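## Task

Pick up the pink microphone lying on the table and set it head-up into the vacant stand's holder, seated inside the holder's inner ring. At the end the second microphone must still sit in its own stand's holder, and both stands must be standing upright on the table. If the pink microphone falls, or slips downward a total of more than a few centimetres after any single grasp, the attempt may count as failed.

## Robot and tools

Robot: two arms, left_arm and right_arm, each with a two-finger parallel gripper. Calibrated base positions in the scene frame: left_arm (-0.005, +0.276, -0.002) m, right_arm (+0.002, -0.336, +0.003) m, both almost unrotated. Joint ranges (rad): waist -2.618 to 3.054, shoulder 0.000 to 3.142, elbow 0.000 to 3.142 (straight at 2.901), wrist pitch, wrist yaw -1.571 to 1.571, wrist roll -2.094 to 2.094.

Scene frame: origin at table-top height, halfway between the nominal bases, a few cm behind the table's near edge. +x points out over the table, +y toward left_arm, +z up. Arm names do not match left/right in images. Cameras: cam_high and cam_low on a beam behind the arms, plus cam_left_wrist and cam_right_wrist; all 672x504.

Gripper axes: fingers extend along the gripper's own +z and open/close along its y. end_effector_position (m) is the point between the pads, about 1 cm short of the tips; end_effector_quat_wxyz is its orientation. Both are in the scene frame and can be off by a few cm, more at long reach.

Row format (execute_actions and move): one flat list of 14 numbers for both arms, each in [-1, 1]: left dx, dy, dz, rx, ry, rz, opening, then right dx, dy, dz, rx, ry, rz, opening. The six motion numbers are an offset, not a pose: measured from that arm's current Hand target, along the Hand target's own axes (so dz runs along the fingers). 1.0 equals 0.6 m for dx, dy, dz and 180 degrees for rx, ry, rz; the three rotation numbers form one rotation vector. Opening is absolute: +1 fully open (0.093 m), -1 closed. Six zeros ask again for the current Hand target. A 0 opening means half open, so to leave a gripper unchanged resend its present opening.

execute_actions(actions, cameras): actions is a list of actions; each action holds up to 15 rows, one per 1/30 s step, and a short action repeats its final row. All rows of one action count from the Hand target at that action's start; the next action starts from the updated target, so a repeated offset accumulates. An empty list returns the state and, by default, all camera images. cameras: list of names, ["all"], or [].

move(target, speed, blend, opening_speed, grip_force, blocking, cameras): drives each gripper on a straight line toward one offset row, or through a list of up to 15 rows that all count from the same starting Hand targets. speed: m/s, 0.002 to 2.9, default 0.25, one value or one per target; rotation is capped at twice that in rad/s. blend: metres of corner rounding per target; 0 (default) stops at each. opening_speed: rate on the -1..+1 scale per second, 0.2 or more. grip_force: newtons per pad, 10 to 50 (50 = full), one value or one per arm; it persists, and lower values close slowly. blocking=false returns after about 0.5 s while motion continues. Paths are capped at 10 s total and do not avoid objects or the other arm; faster moves stray more and hit harder. The result adds a move: line giving the ending (done, off_target, moving, held, fault) and limits (paced = the sent pose was clipped, held = steps were withheld). done means at rest within 10 mm and 2 degrees.

wait(seconds 0 to 10) lets time pass; stop() brakes a running move; zoom_image(camera, region [x0, y0, x1, y1] in pixels, at most 504 by 504) enlarges part of that camera's latest image; finished_scene(scene, 1 or 2) ends the scene and cannot be undone.

Reading results: Hand target is the last commanded pose after clipping, and later offsets count from it. Each step, commanded orientation is clipped to within 40 degrees of the measured one. Grippers often settle short or sag and tilt because of friction and weight; a tiny move may not happen or may go sideways. Check position and orientation after each move and send the missing remainder as an offset. Tool commands lists current commands. Joint positions end with the finger gap in metres. Joint velocities may read within noise. Joint torques include the arm's weight, are positive toward larger angles, and the first three wrap at ±28 N m.

Gripping: grip_measured uses the opening scale. Pads meet near -0.94; each millimetre of object width adds about 0.0208. The reading may sit up to 0.02 too high. For a firm hold send about 0.24 below the reading for the object's width (round items may need lower), keep sending it while holding, and release with a value well above that width reading. Avoid sudden large drops in the command, which briefly squeeze much harder. Pads push roughly 50 to 65 N.

Cautions: do not drop the microphone or let it slip in the grasp; keep stands upright and nothing off the table. The bar under the bases, the plate behind it (tops up to about 3 cm above the table) and the low rail give no warning on contact. Keep the arms, grippers and wrist cameras from pressing each other, and never close a gripper on the other arm's fingers. Wrist-camera cable contact counts as touching. A stopped arm keeps pushing until commanded back. Route paths around, not near, an arm's own base. Loose objects may get nudged occasionally. Holding loads or stretching heats motors: MOTOR HOT appears at 75 °C, at 90 °C the arm folds and idles, at 100 °C it falls limp.

Each tool is called after "Emit:" as name(argument=value, ...) on one line, values as JSON.

## Session

Emit:
execute_actions(actions=[])

Scene clock: 0.00 s.
left_arm: end_effector_position=(+0.2171, +0.1155, +0.3632) grip_measured=+1.000 end_effector_quat_wxyz=(+0.625, +0.162, +0.691, -0.326) | right_arm: end_effector_position=(+0.1875, -0.2087, +0.3526) grip_measured=+1.000 end_effector_quat_wxyz=(+0.656, -0.177, +0.646, +0.348)
Joint positions: left_arm=[-0.512 0.604 0.785 -0.189 0.186 -0.239 0.093] | right_arm=[0.173 0.349 0.603 -0.142 -0.552 0.282 0.093]
Joint velocities: within noise
Joint torques (N m): no reading
Motor temperatures (°C): left_arm=[35 41 40 36 33 33 32] | right_arm=[34 46 44 33 32 32 30]
Heat: left arm: 41 °C; right arm: 46 °C.
Hand target: left_arm +0.2158, +0.1154, +0.3679; +0.629, +0.165, +0.685, -0.327 | right_arm +0.1865, -0.2096, +0.3612; +0.666, -0.180, +0.636, +0.345
Tool commands: left_gripper/opening=+1.0 right_gripper/opening=+1.0

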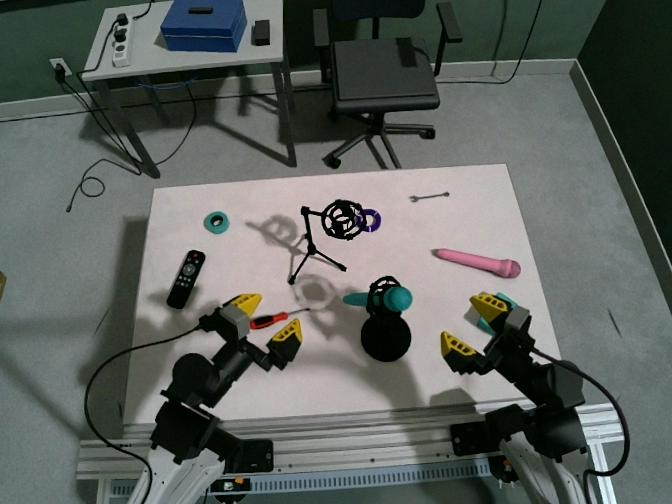

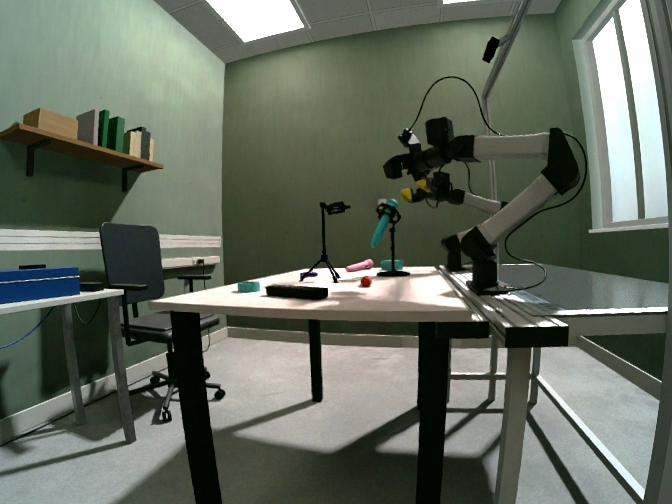

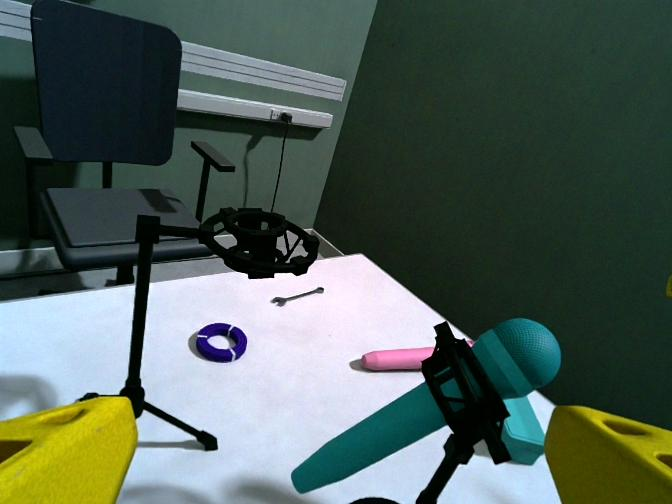

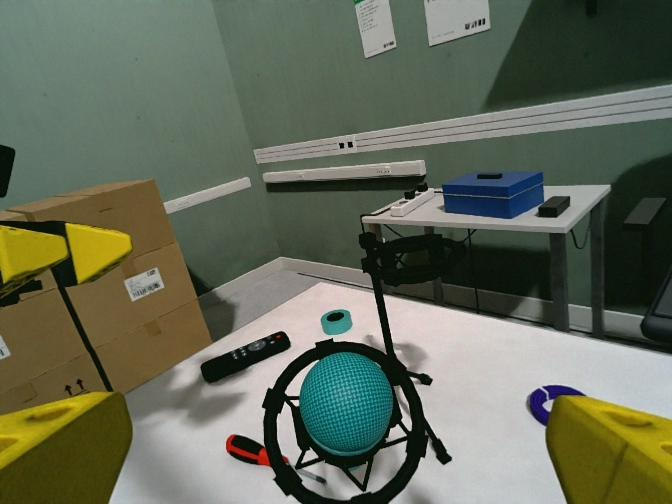

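Emit:
move(target=[0,0,0,0,0,0,1,0.095,-0.215,0.0167,0.627,0.140,0.517,1], speed=0.6, cameras=["all"])

Emit:
zoom_image(camera="cam_high", region=[260, 170, 540, 380])

Emit:
zoom_image(camera="cam_low", region=[230, 170, 450, 310])

Scene clock: 41.03 s.
left_arm: end_effector_position=(+0.2171, +0.1155, +0.3632) grip_measured=+1.000 end_effector_quat_wxyz=(+0.625, +0.162, +0.691, -0.326) | right_arm: end_effector_position=(+0.2809, -0.2793, +0.2762) grip_measured=+1.000 end_effector_quat_wxyz=(+0.083, +0.748, +0.645, +0.136)
Joint positions: left_arm=[-0.512 0.604 0.785 -0.189 0.186 -0.239 0.093] | right_arm=[0.184 1.471 1.751 -1.54 0.016 1.928 0.093]
Joint torques (N m): left_arm=[0.85 0.44 8.98 2.35 -0.01 0.13] | right_arm=[-0.1 -3.93 6.57 0.67 -0.13 0.03]
Motor temperatures (°C): left_arm=[35 41 43 41 32 33 31] | right_arm=[34 46 47 37 32 32 30]
Heat: left arm: 43 °C; right arm: 47 °C.
Hand target: left_arm +0.2158, +0.1154, +0.3679; +0.629, +0.165, +0.685, -0.327 | right_arm +0.2799, -0.2795, +0.2813; +0.001, +0.766, +0.643, +0.001
Off the commanded pose: left_arm 0.005 m, 1 deg | right_arm 0.005 m, 18 deg.
joint sent to its limit (right arm) — joint 4 (wrist pitch), lower limit. The joint targets are off in orientation, not in position.
move: off_target (right_arm)

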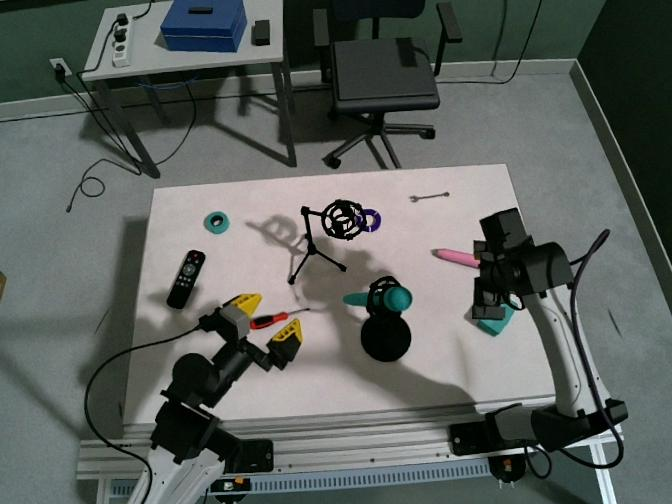

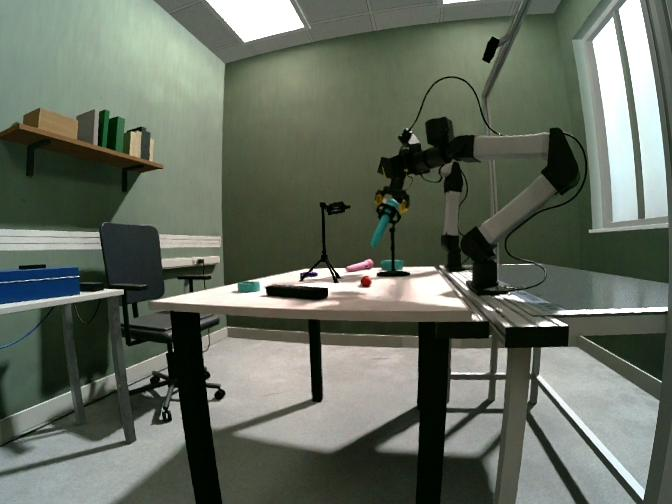

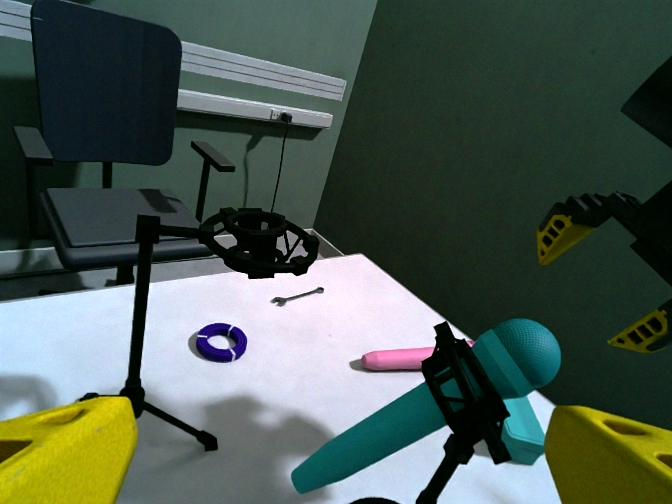

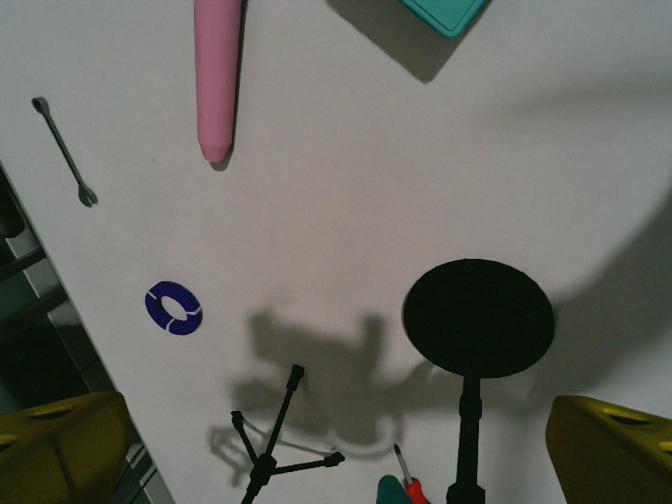

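Scaled by 1.800.

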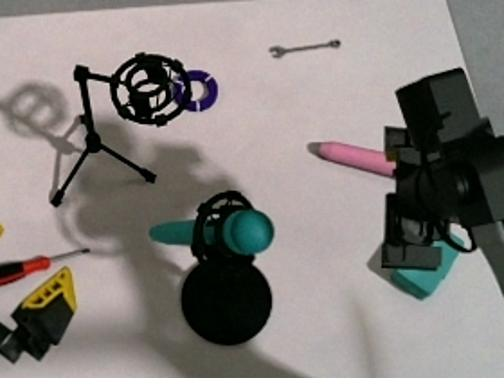

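Scaled by 2.291.

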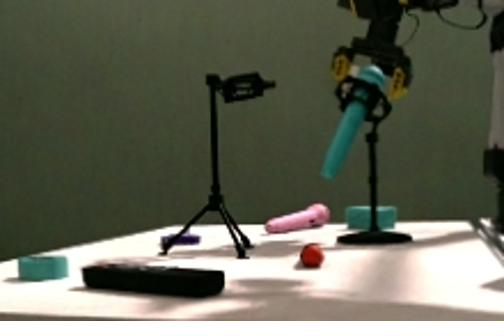

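Emit:
move(target=[0,0,0,0,0,0,1,-0.122,0.174,0.2,0,0,0,1], cameras=["cam_high","cam_right_wrist"], speed=0.4)

Scene clock: 58.97 s.
left_arm: end_effector_position=(+0.2171, +0.1155, +0.3632) grip_measured=+1.000 end_effector_quat_wxyz=(+0.625, +0.162, +0.691, -0.326) | right_arm: end_effector_position=(+0.3654, -0.3682, +0.1511) grip_measured=+1.000 end_effector_quat_wxyz=(-0.017, +0.767, +0.641, -0.008)
Joint positions: left_arm=[-0.512 0.604 0.785 -0.189 0.186 -0.239 0.093] | right_arm=[-0.119 1.984 1.872 -1.502 -0.009 1.66 0.093]
Joint torques (N m): left_arm=[0.77 0.46 9.01 2.38 0.02 0.15] | right_arm=[0.51 -10.11 6.57 0.16 0.05 -0.14]
Heat: left arm: 44 °C; right arm: 49 °C.
Hand target: left_arm +0.2158, +0.1154, +0.3679; +0.629, +0.165, +0.685, -0.327 | right_arm +0.3702, -0.3697, +0.1616; +0.001, +0.766, +0.643, +0.001
Off the commanded pose: left_arm 0.005 m, 1 deg | right_arm 0.011 m, 2 deg.
move: off_target (right_arm)
Images, in order (width x height): cam_high 672x504, cam_right_wrist 672x504.

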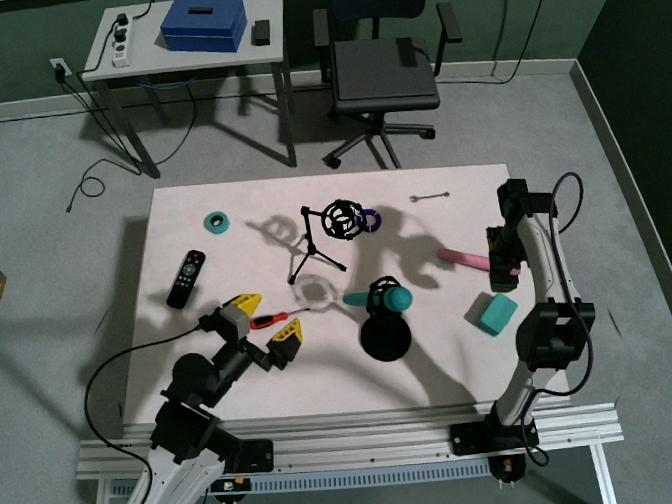

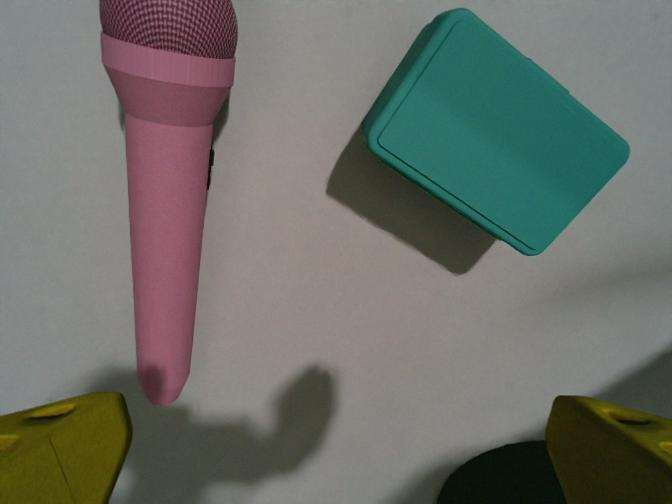

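Emit:
move(target=[0,0,0,0,0,0,1,-0.074,0.106,0.061,0,0,0,1], cameras=["cam_high","cam_right_wrist"], speed=0.4)

Emit:
zoom_image(camera="cam_high", region=[420, 160, 600, 300])

Scene clock: 83.83 s.
left_arm: end_effector_position=(+0.2171, +0.1155, +0.3632) grip_measured=+1.000 end_effector_quat_wxyz=(+0.625, +0.162, +0.691, -0.326) | right_arm: end_effector_position=(+0.4211, -0.4242, +0.1187) grip_measured=+1.000 end_effector_quat_wxyz=(-0.011, +0.769, +0.640, -0.001)
Joint positions: left_arm=[-0.512 0.604 0.785 -0.189 0.186 -0.239 0.093] | right_arm=[-0.237 2.247 2.148 -1.497 -0.007 1.545 0.093]
Joint torques (N m): left_arm=[0.46 0.59 8.99 2.36 0.03 0.13] | right_arm=[1.02 -11.17 6.56 0.12 0.09 -0.17]
Heat: left arm: 44 °C; right arm: 50 °C.
Hand target: left_arm +0.2158, +0.1154, +0.3679; +0.629, +0.165, +0.685, -0.327 | right_arm +0.4252, -0.4245, +0.1250; +0.001, +0.766, +0.643, +0.001
Off the commanded pose: left_arm 0.005 m, 1 deg | right_arm 0.008 m, 1 deg.
move: done
Images, in order (width x height): cam_high 672x504, cam_right_wrist 672x504.

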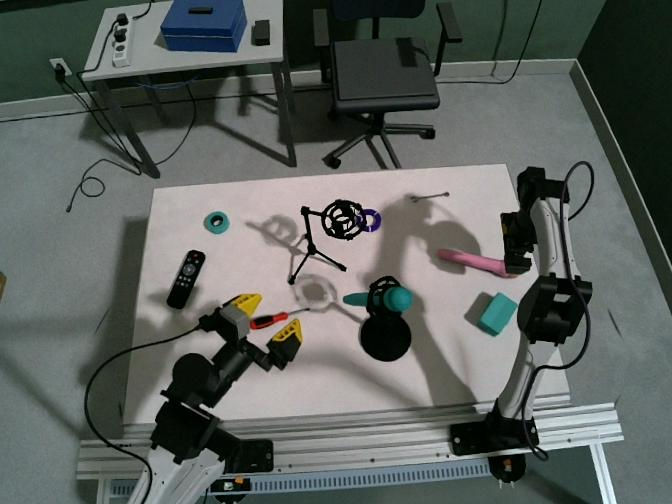

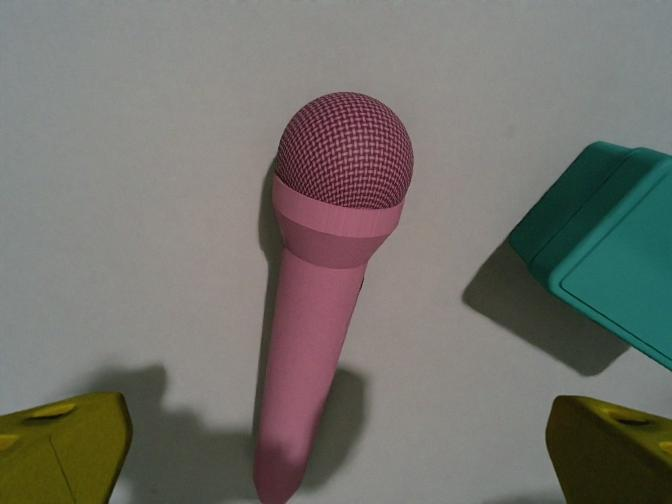

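Scaled by 2.800.

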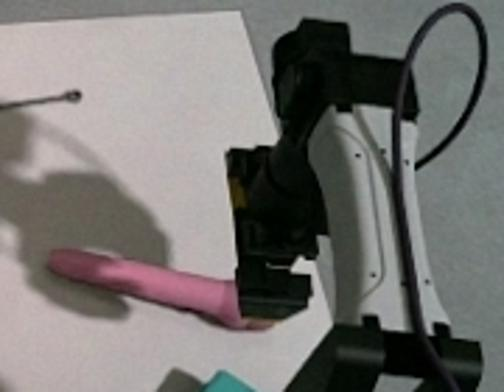

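Emit:
move(target=[0,0,0,0,0,0,1,0,0,0.078,0,0,0.0556,1], cameras=["cam_high","cam_right_wrist"], speed=0.3)

Emit:
zoom_image(camera="cam_high", region=[420, 160, 600, 300])

Scene clock: 111.50 s.
left_arm: end_effector_position=(+0.2171, +0.1155, +0.3632) grip_measured=+1.000 end_effector_quat_wxyz=(+0.625, +0.162, +0.691, -0.326) | right_arm: end_effector_position=(+0.4194, -0.4236, +0.0730) grip_measured=+1.000 end_effector_quat_wxyz=(-0.017, +0.815, +0.579, -0.008)
Joint positions: left_arm=[-0.512 0.604 0.785 -0.189 0.186 -0.239 0.093] | right_arm=[-0.237 2.247 1.966 -1.333 -0.007 1.698 0.093]
Joint torques (N m): left_arm=[0.59 0.38 8.83 2.41 -0.01 0.1] | right_arm=[0.69 -12.4 4.3 0.41 0.06 0.04]
Motor temperatures (°C): left_arm=[35 40 45 44 32 33 31] | right_arm=[33 53 49 33 32 32 30]
Heat: left arm: 45 °C; right arm: 53 °C.
Hand target: left_arm +0.2158, +0.1154, +0.3679; +0.629, +0.165, +0.685, -0.327 | right_arm +0.4253, -0.4245, +0.0782; +0.001, +0.819, +0.574, +0.001
Off the commanded pose: left_arm 0.005 m, 1 deg | right_arm 0.008 m, 2 deg.
move: done
Images, in order (width x height): cam_high 672x504, cam_right_wrist 672x504.

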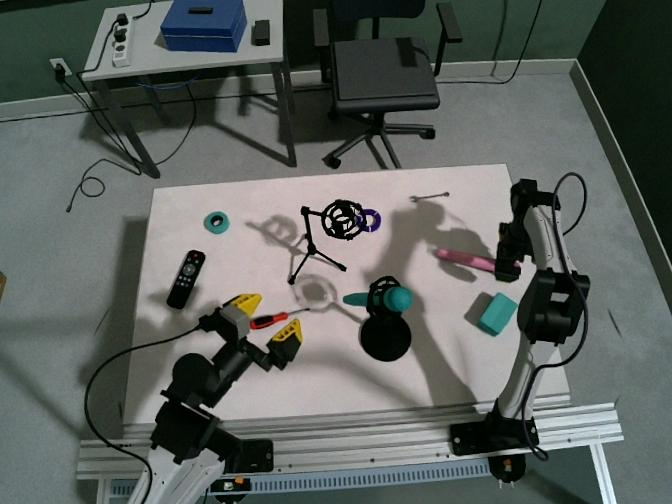

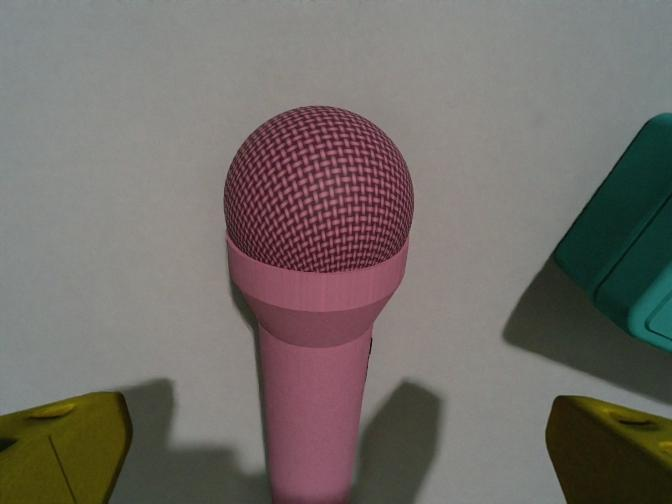

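Scaled by 2.800.

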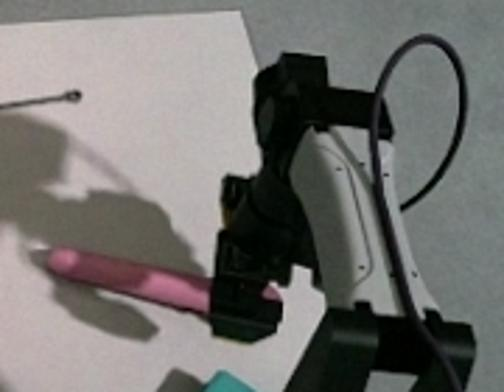

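Emit:
move(target=[[0,0,0,0,0,0,1,-0.058,0.009,0,0,0,0,1],[0,0,0,0,0,0,1,-0.058,0.009,0.05,0,0,0,1]], cameras=["cam_right_wrist","cam_low"], speed=0.2)

Emit:
zoom_image(camera="cam_low", region=[320, 220, 420, 300])

Scene clock: 131.60 s.
left_arm: end_effector_position=(+0.2171, +0.1155, +0.3632) grip_measured=+1.000 end_effector_quat_wxyz=(+0.625, +0.162, +0.691, -0.326) | right_arm: end_effector_position=(+0.4120, -0.4578, +0.0486) grip_measured=+1.000 end_effector_quat_wxyz=(-0.014, +0.821, +0.570, -0.003)
Joint positions: left_arm=[-0.512 0.604 0.785 -0.189 0.186 -0.239 0.093] | right_arm=[-0.319 2.249 1.873 -1.227 -0.007 1.637 0.093]
Joint torques (N m): left_arm=[0.75 0.32 9.21 2.35 0 0.13] | right_arm=[0.77 -11.04 4.68 0.49 0.1 -0.16]
Motor temperatures (°C): left_arm=[34 40 45 45 32 33 31] | right_arm=[33 56 49 32 32 32 30]
Heat: left arm: 45 °C; right arm: 56 °C.
Hand target: left_arm +0.2158, +0.1154, +0.3679; +0.629, +0.165, +0.685, -0.327 | right_arm +0.4185, -0.4591, +0.0482; +0.001, +0.819, +0.574, +0.001
Off the commanded pose: left_arm 0.005 m, 1 deg | right_arm 0.007 m, 2 deg.
move: done
Images, in order (width x height): cam_low 672x504, cam_right_wrist 672x504.

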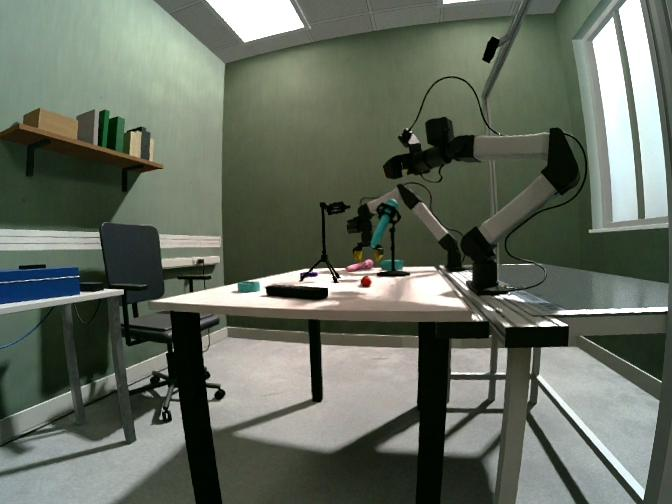

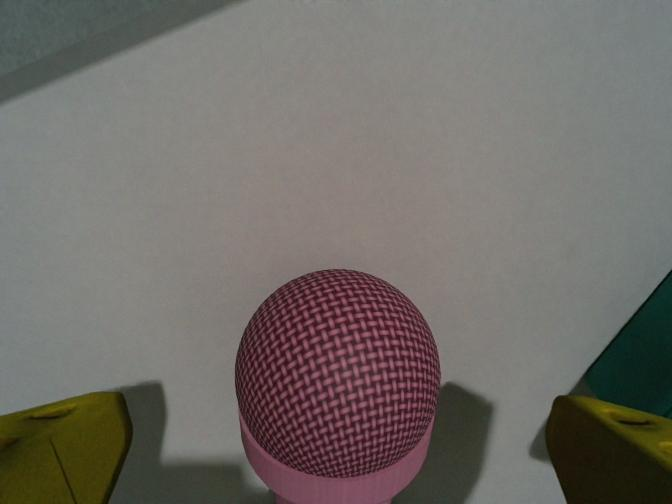

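Scaled by 5.040.

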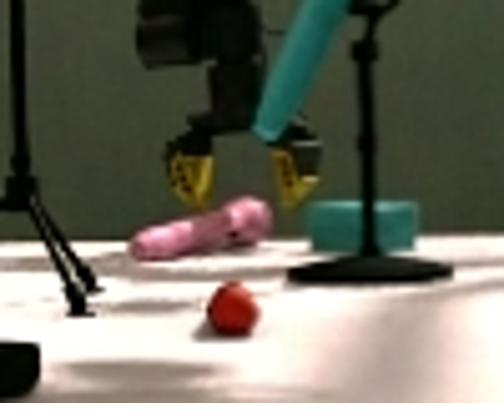

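Emit:
move(target=[[0,0,0,0,0,0,1,0,0,0.041,0,0,0,1],[0,0,0,0,0,0,1,0,0,0.041,0,0,0,-0.5]], cameras=["cam_right_wrist","cam_low"], speed=0.15, opening_speed=0.7)

Emit:
zoom_image(camera="cam_low", region=[320, 220, 420, 300])

Scene clock: 146.53 s.
left_arm: end_effector_position=(+0.2171, +0.1155, +0.3632) grip_measured=+1.000 end_effector_quat_wxyz=(+0.625, +0.162, +0.691, -0.326) | right_arm: end_effector_position=(+0.4135, -0.4581, +0.0282) grip_measured=-0.060 end_effector_quat_wxyz=(-0.009, +0.821, +0.571, +0.001)
Joint positions: left_arm=[-0.512 0.604 0.785 -0.189 0.186 -0.239 0.093] | right_arm=[-0.319 2.258 1.806 -1.14 -0.007 1.635 0.042]
Joint torques (N m): left_arm=[0.53 0.49 9.13 2.43 0.01 0.11] | right_arm=[0.83 -10.39 4.67 0.51 0.09 -0.11]
Motor temperatures (°C): left_arm=[34 40 45 45 32 33 31] | right_arm=[33 58 48 32 32 32 30]
Heat: left arm: 45 °C; right arm: 58 °C.
Hand target: left_arm +0.2158, +0.1154, +0.3679; +0.629, +0.165, +0.685, -0.327 | right_arm +0.4185, -0.4591, +0.0236; +0.001, +0.819, +0.574, +0.001
Off the commanded pose: left_arm 0.005 m, 1 deg | right_arm 0.007 m, 1 deg.
move: done
Images, in order (width x height): cam_low 672x504, cam_right_wrist 672x504.

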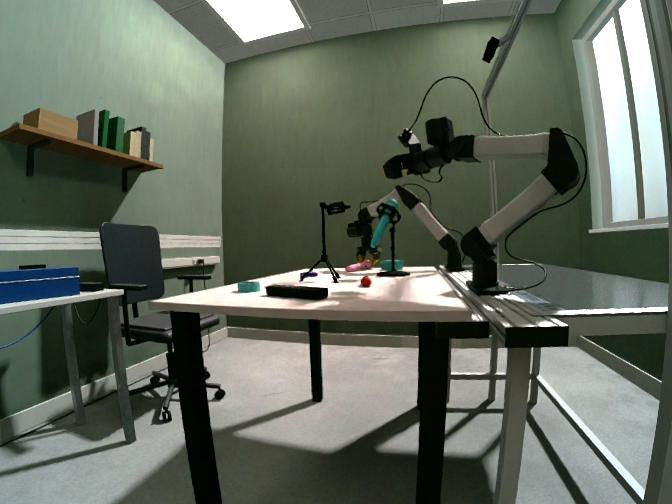

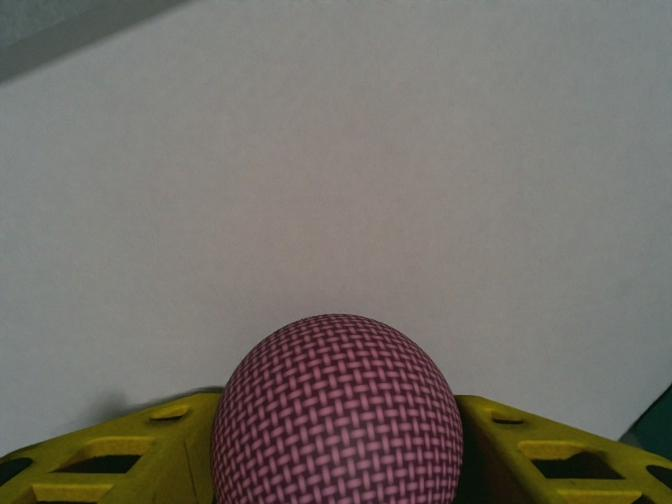

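Scaled by 5.040.

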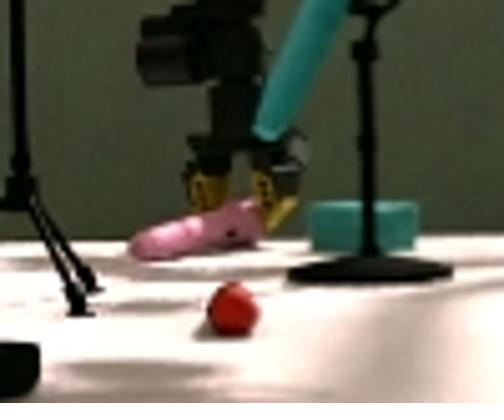

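Emit:
move(target=[[0,0,0,0,0,0,1,0,0,-0.2,0,0,0,-0.5],[0,0,0,0,0,0,1,0.122,-0.148,-0.71,-0.596,-0.188,-0.596,-0.5]], cameras=["all"], speed=0.3, blend=[0.05,0])

Scene clock: 197.87 s.
left_arm: end_effector_position=(+0.2171, +0.1155, +0.3632) grip_measured=+1.000 end_effector_quat_wxyz=(+0.625, +0.162, +0.691, -0.326) | right_arm: end_effector_position=(+0.3597, -0.3610, +0.4225) grip_measured=-0.063 end_effector_quat_wxyz=(+0.643, -0.172, +0.708, +0.237)
Joint positions: left_arm=[-0.512 0.604 0.785 -0.189 0.186 -0.239 0.093] | right_arm=[-0.516 1.25 1.313 -0.21 -1.075 -0.012 0.042]
Joint torques (N m): left_arm=[0.64 0.65 8.96 2.38 0.03 0.15] | right_arm=[0.02 -3.22 8.23 2.97 -0.4 -0.23]
Motor temperatures (°C): left_arm=[34 39 46 47 31 33 31] | right_arm=[33 56 48 33 32 32 32]
Heat: left arm: 47 °C; right arm: 56 °C.
Hand target: left_arm +0.2158, +0.1154, +0.3679; +0.629, +0.165, +0.685, -0.327 | right_arm +0.3594, -0.3598, +0.4495; +0.675, -0.213, +0.674, +0.212
Off the commanded pose: left_arm 0.005 m, 1 deg | right_arm 0.027 m, 8 deg.
move: off_target (right_arm)

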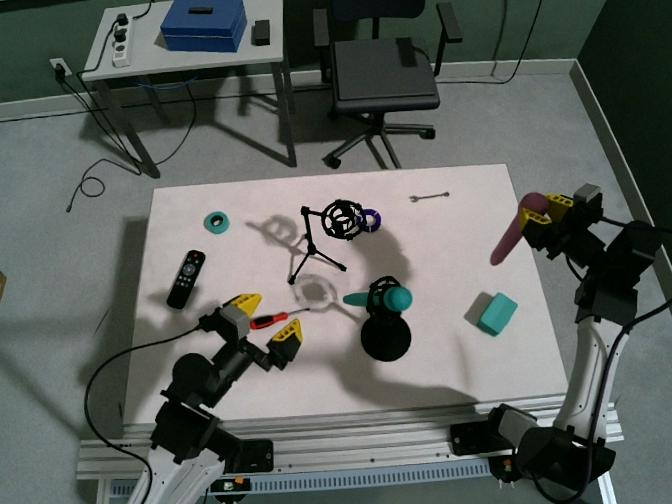

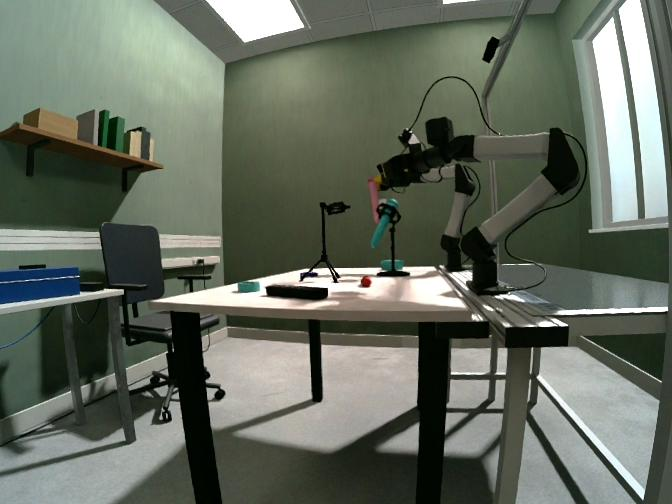

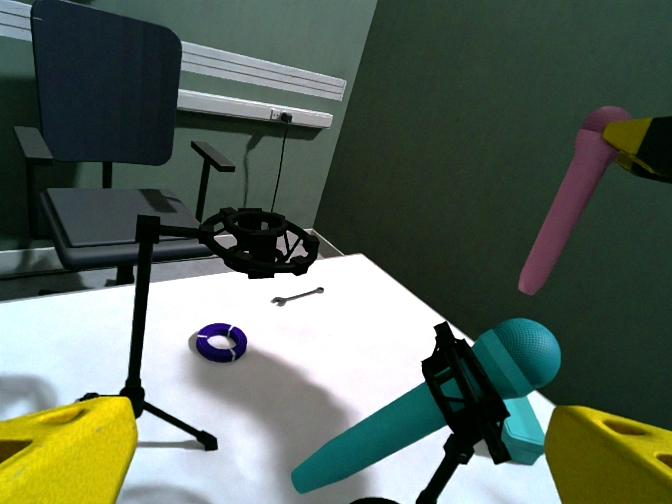

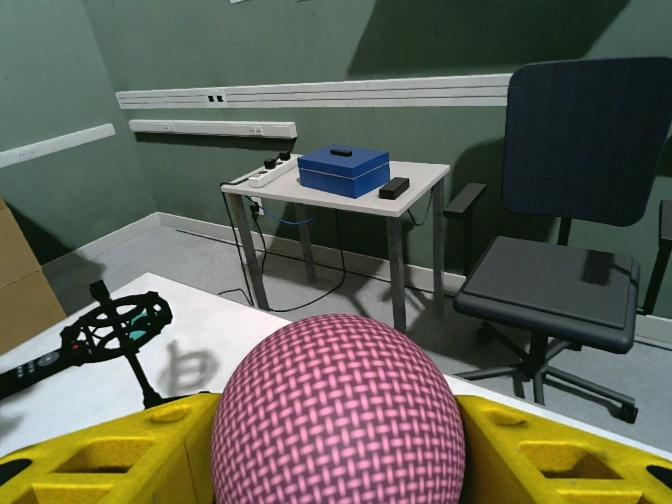

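Emit:
move(target=[0,0,0,0,0,0,1,-0.134,0.369,0.485,0,0,0,-0.5], cameras=["all"], speed=0.25)

Emit:
zoom_image(camera="cam_high", region=[270, 130, 450, 270])

Emit:
zoom_image(camera="cam_low", region=[290, 130, 430, 290])

Scene clock: 238.73 s.
left_arm: end_effector_position=(+0.2171, +0.1155, +0.3632) grip_measured=+1.000 end_effector_quat_wxyz=(+0.625, +0.162, +0.691, -0.326) | right_arm: end_effector_position=(+0.4711, -0.0060, +0.5214) grip_measured=-0.063 end_effector_quat_wxyz=(+0.668, -0.221, +0.677, +0.213)
Joint positions: left_arm=[-0.512 0.604 0.785 -0.189 0.186 -0.239 0.093] | right_arm=[0.578 2.142 2.717 -0.6 -0.018 -0.005 0.042]
Joint torques (N m): left_arm=[0.7 0.43 8.77 2.41 -0.03 0.19] | right_arm=[-0.09 -9.54 6.95 2.36 0.02 -0.06]
Motor temperatures (°C): left_arm=[34 39 46 48 31 33 30] | right_arm=[33 51 51 39 32 32 32]
Heat: left arm: 48 °C; right arm: 51 °C.
Hand target: left_arm +0.2158, +0.1154, +0.3679; +0.629, +0.165, +0.685, -0.327 | right_arm +0.4705, -0.0116, +0.5301; +0.675, -0.213, +0.674, +0.212
Off the commanded pose: left_arm 0.005 m, 1 deg | right_arm 0.010 m, 1 deg.
move: done

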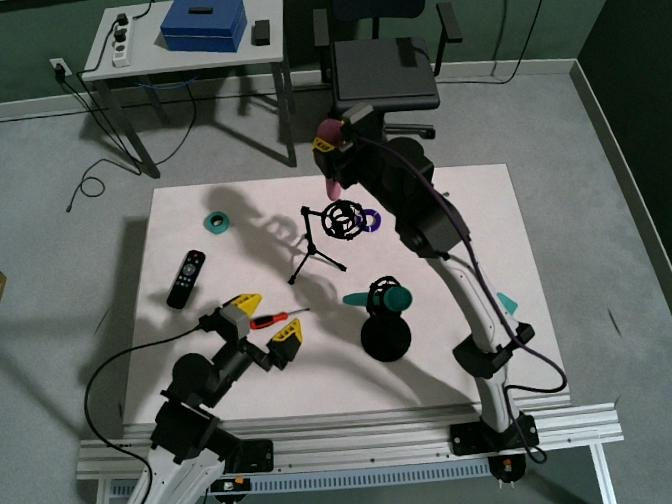

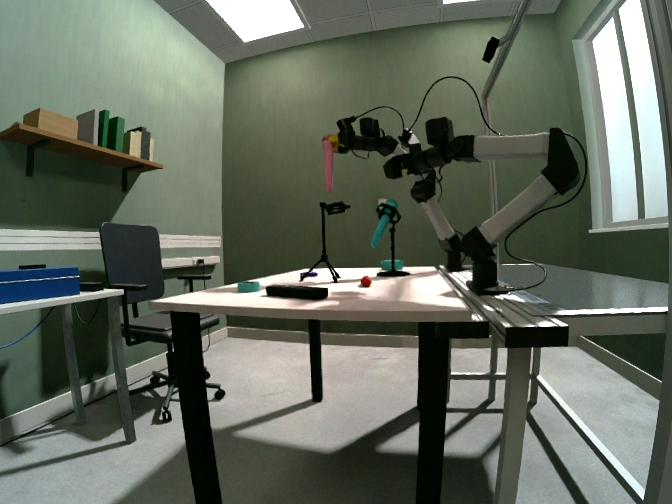

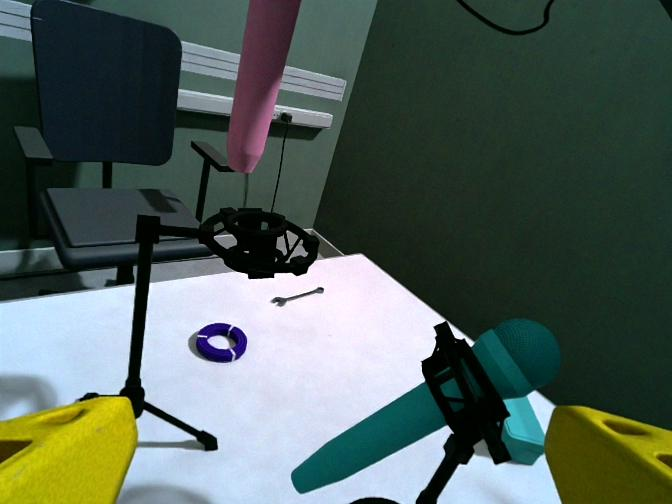

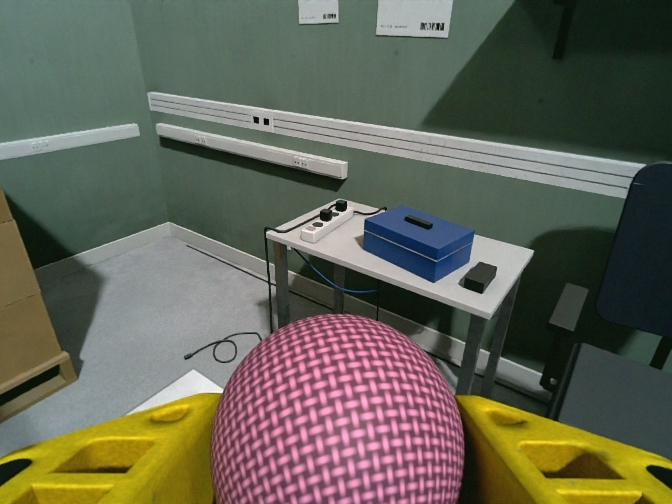

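Scaled by 2.800.

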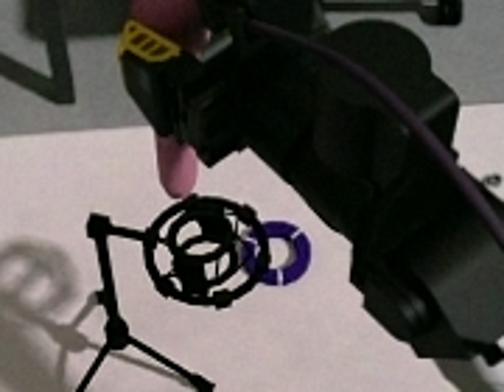

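Scaled by 3.150.

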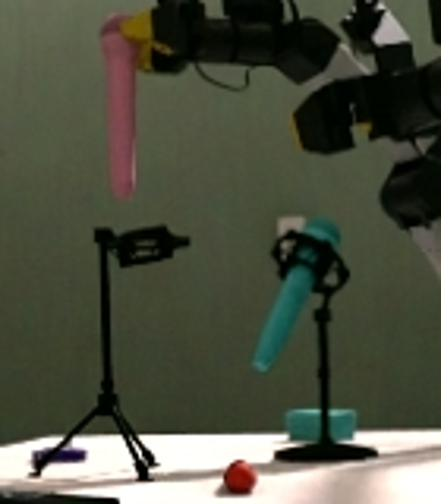

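Emit:
move(target=[0,0,0,0,0,0,1,0.02,0.005,-0.045,0,0,0,-0.5], cameras=["cam_high","cam_low","cam_left_wrist"], speed=0.15)

Emit:
zoom_image(camera="cam_high", region=[290, 160, 390, 260])

Emit:
zoom_image(camera="cam_low", region=[290, 120, 390, 240])

Emit:
zoom_image(camera="cam_left_wrist", region=[120, 80, 360, 300])

Scene clock: 260.23 s.
left_arm: end_effector_position=(+0.2171, +0.1155, +0.3632) grip_measured=+1.000 end_effector_quat_wxyz=(+0.625, +0.162, +0.691, -0.326) | right_arm: end_effector_position=(+0.4521, -0.0190, +0.4704) grip_measured=-0.063 end_effector_quat_wxyz=(+0.625, -0.232, +0.719, +0.199)
Joint positions: left_arm=[-0.512 0.604 0.785 -0.189 0.186 -0.239 0.093] | right_arm=[0.58 1.882 2.203 -0.469 -0.012 -0.003 0.042]
Joint torques (N m): left_arm=[0.76 0.23 9.01 2.38 -0.07 0.13] | right_arm=[0.34 -11.63 6.65 3.47 0.07 -0.06]
Motor temperatures (°C): left_arm=[34 38 46 48 31 33 30] | right_arm=[33 55 52 40 32 32 32]
Heat: left arm: 48 °C; right arm: 55 °C.
Hand target: left_arm +0.2158, +0.1154, +0.3679; +0.629, +0.165, +0.685, -0.327 | right_arm +0.4467, -0.0246, +0.5180; +0.675, -0.213, +0.674, +0.212
Off the commanded pose: left_arm 0.005 m, 1 deg | right_arm 0.048 m, 8 deg.
move: off_target (right_arm)
Images, in order (width x height): cam_high 672x504, cam_low 672x504, cam_left_wrist 672x504.

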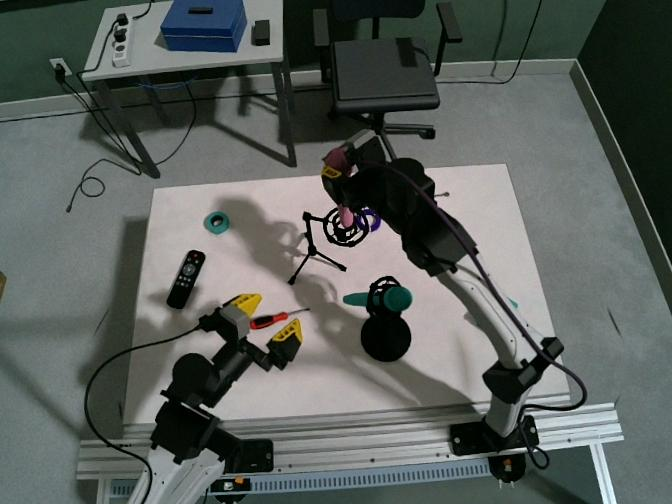

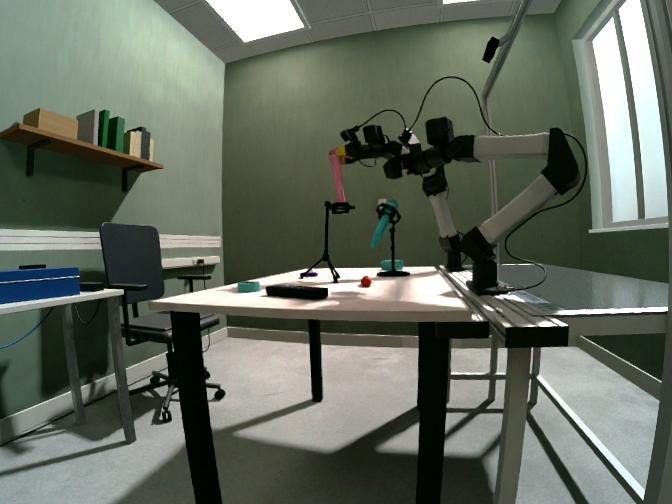

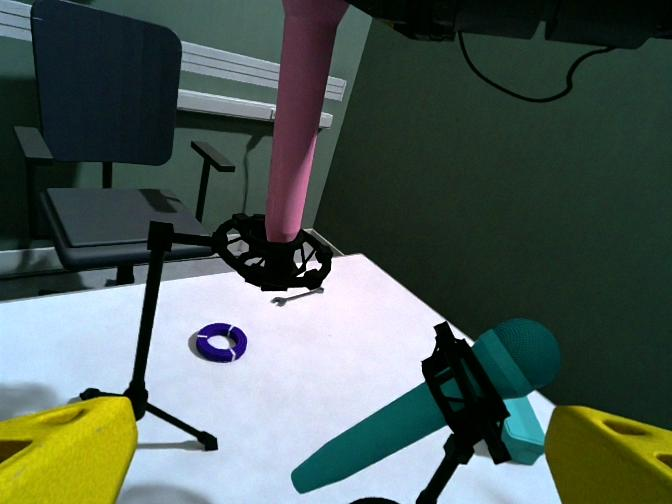

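Scaled by 5.040.

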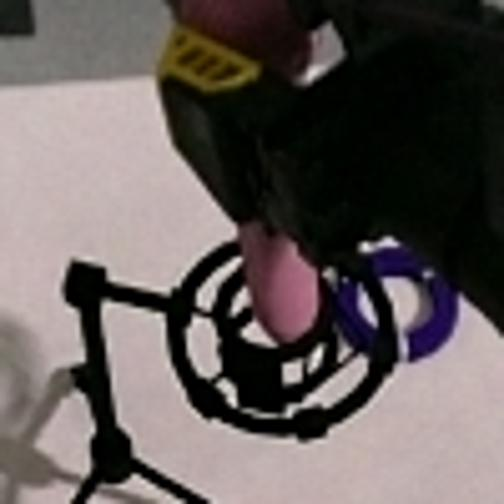

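Scaled by 4.200.

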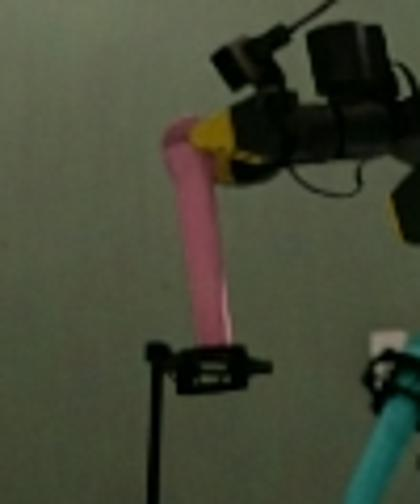

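Scaled by 2.100.

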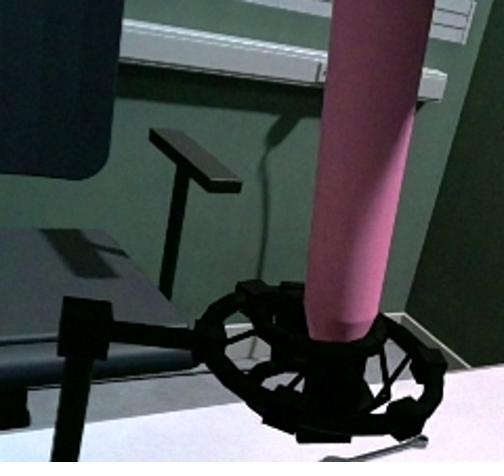

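Emit:
move(target=[0,0,0,0,0,0,1,-0.02,0,-0.045,0,-0.044,0,-0.5], cameras=["cam_high","cam_low","cam_left_wrist"], speed=0.1)

Emit:
zoom_image(camera="cam_high", region=[290, 160, 390, 260])

Emit:
zoom_image(camera="cam_low", region=[290, 120, 390, 240])

Emit:
zoom_image(camera="cam_left_wrist", region=[120, 80, 360, 300])

Scene clock: 279.23 s.
left_arm: end_effector_position=(+0.2171, +0.1155, +0.3632) grip_measured=+1.000 end_effector_quat_wxyz=(+0.625, +0.162, +0.691, -0.326) | right_arm: end_effector_position=(+0.4357, -0.0307, +0.4820) grip_measured=-0.063 end_effector_quat_wxyz=(+0.672, -0.218, +0.675, +0.213)
Joint positions: left_arm=[-0.512 0.604 0.785 -0.189 0.186 -0.239 0.093] | right_arm=[0.58 1.73 1.914 -0.198 -0.01 -0.003 0.042]
Joint torques (N m): left_arm=[0.61 0.61 9.02 2.35 -0.01 0.18] | right_arm=[0.32 -11.33 6.13 3.44 -0.01 -0.09]
Motor temperatures (°C): left_arm=[34 38 46 48 31 33 30] | right_arm=[33 56 51 47 32 32 32]
Heat: left arm: 48 °C; right arm: 56 °C.
Hand target: left_arm +0.2158, +0.1154, +0.3679; +0.629, +0.165, +0.685, -0.327 | right_arm +0.4247, -0.0400, +0.5298; +0.720, -0.198, +0.626, +0.227
Off the commanded pose: left_arm 0.005 m, 1 deg | right_arm 0.050 m, 8 deg.
move: off_target (right_arm)
Images, in order (width x height): cam_high 672x504, cam_low 672x504, cam_left_wrist 672x504.

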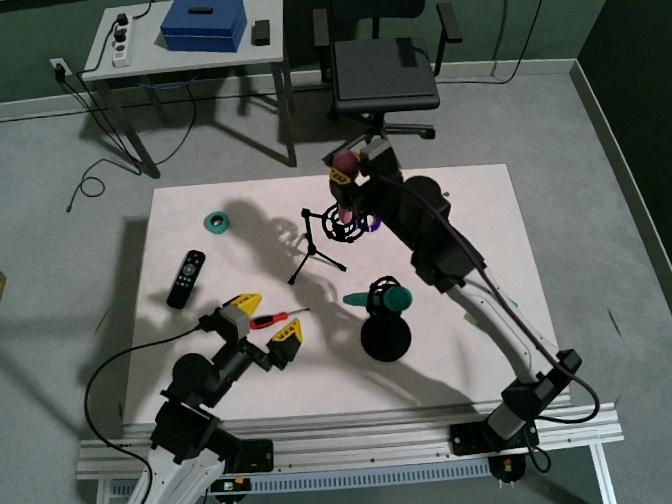

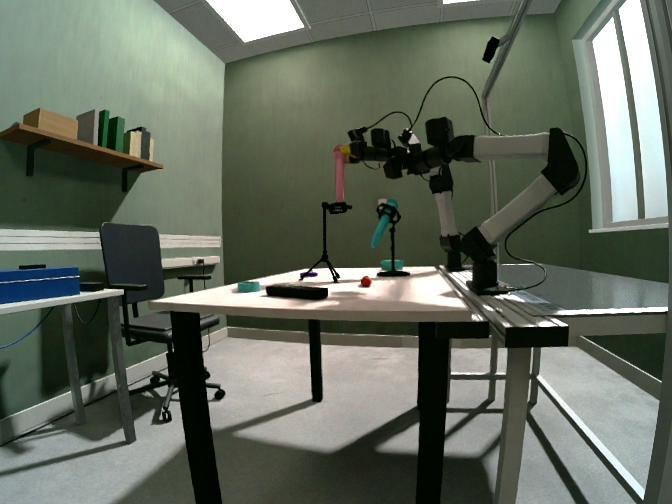

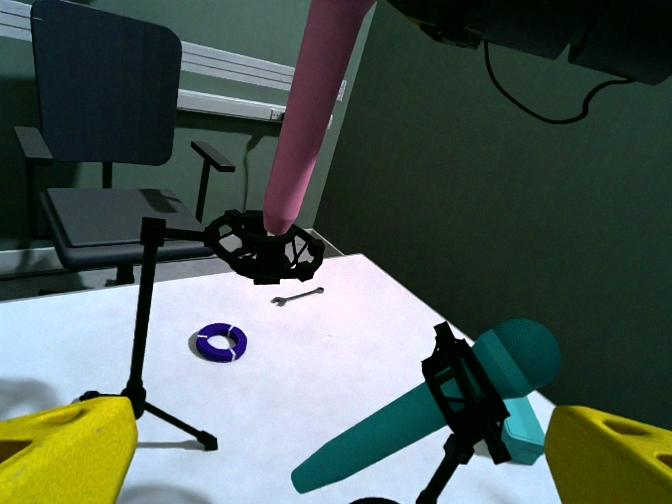

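Scaled by 5.040.

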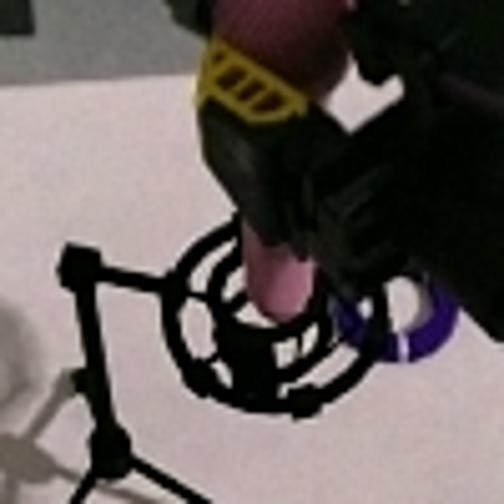

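Scaled by 4.200.

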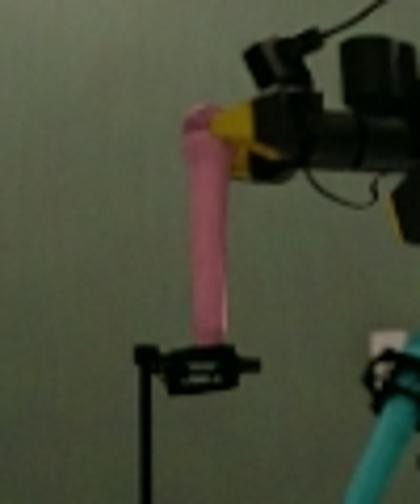

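Scaled by 2.100.

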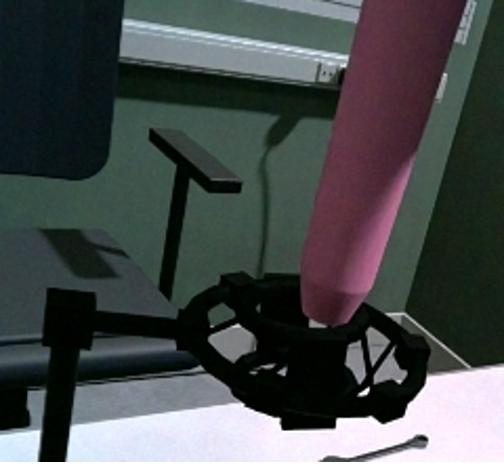

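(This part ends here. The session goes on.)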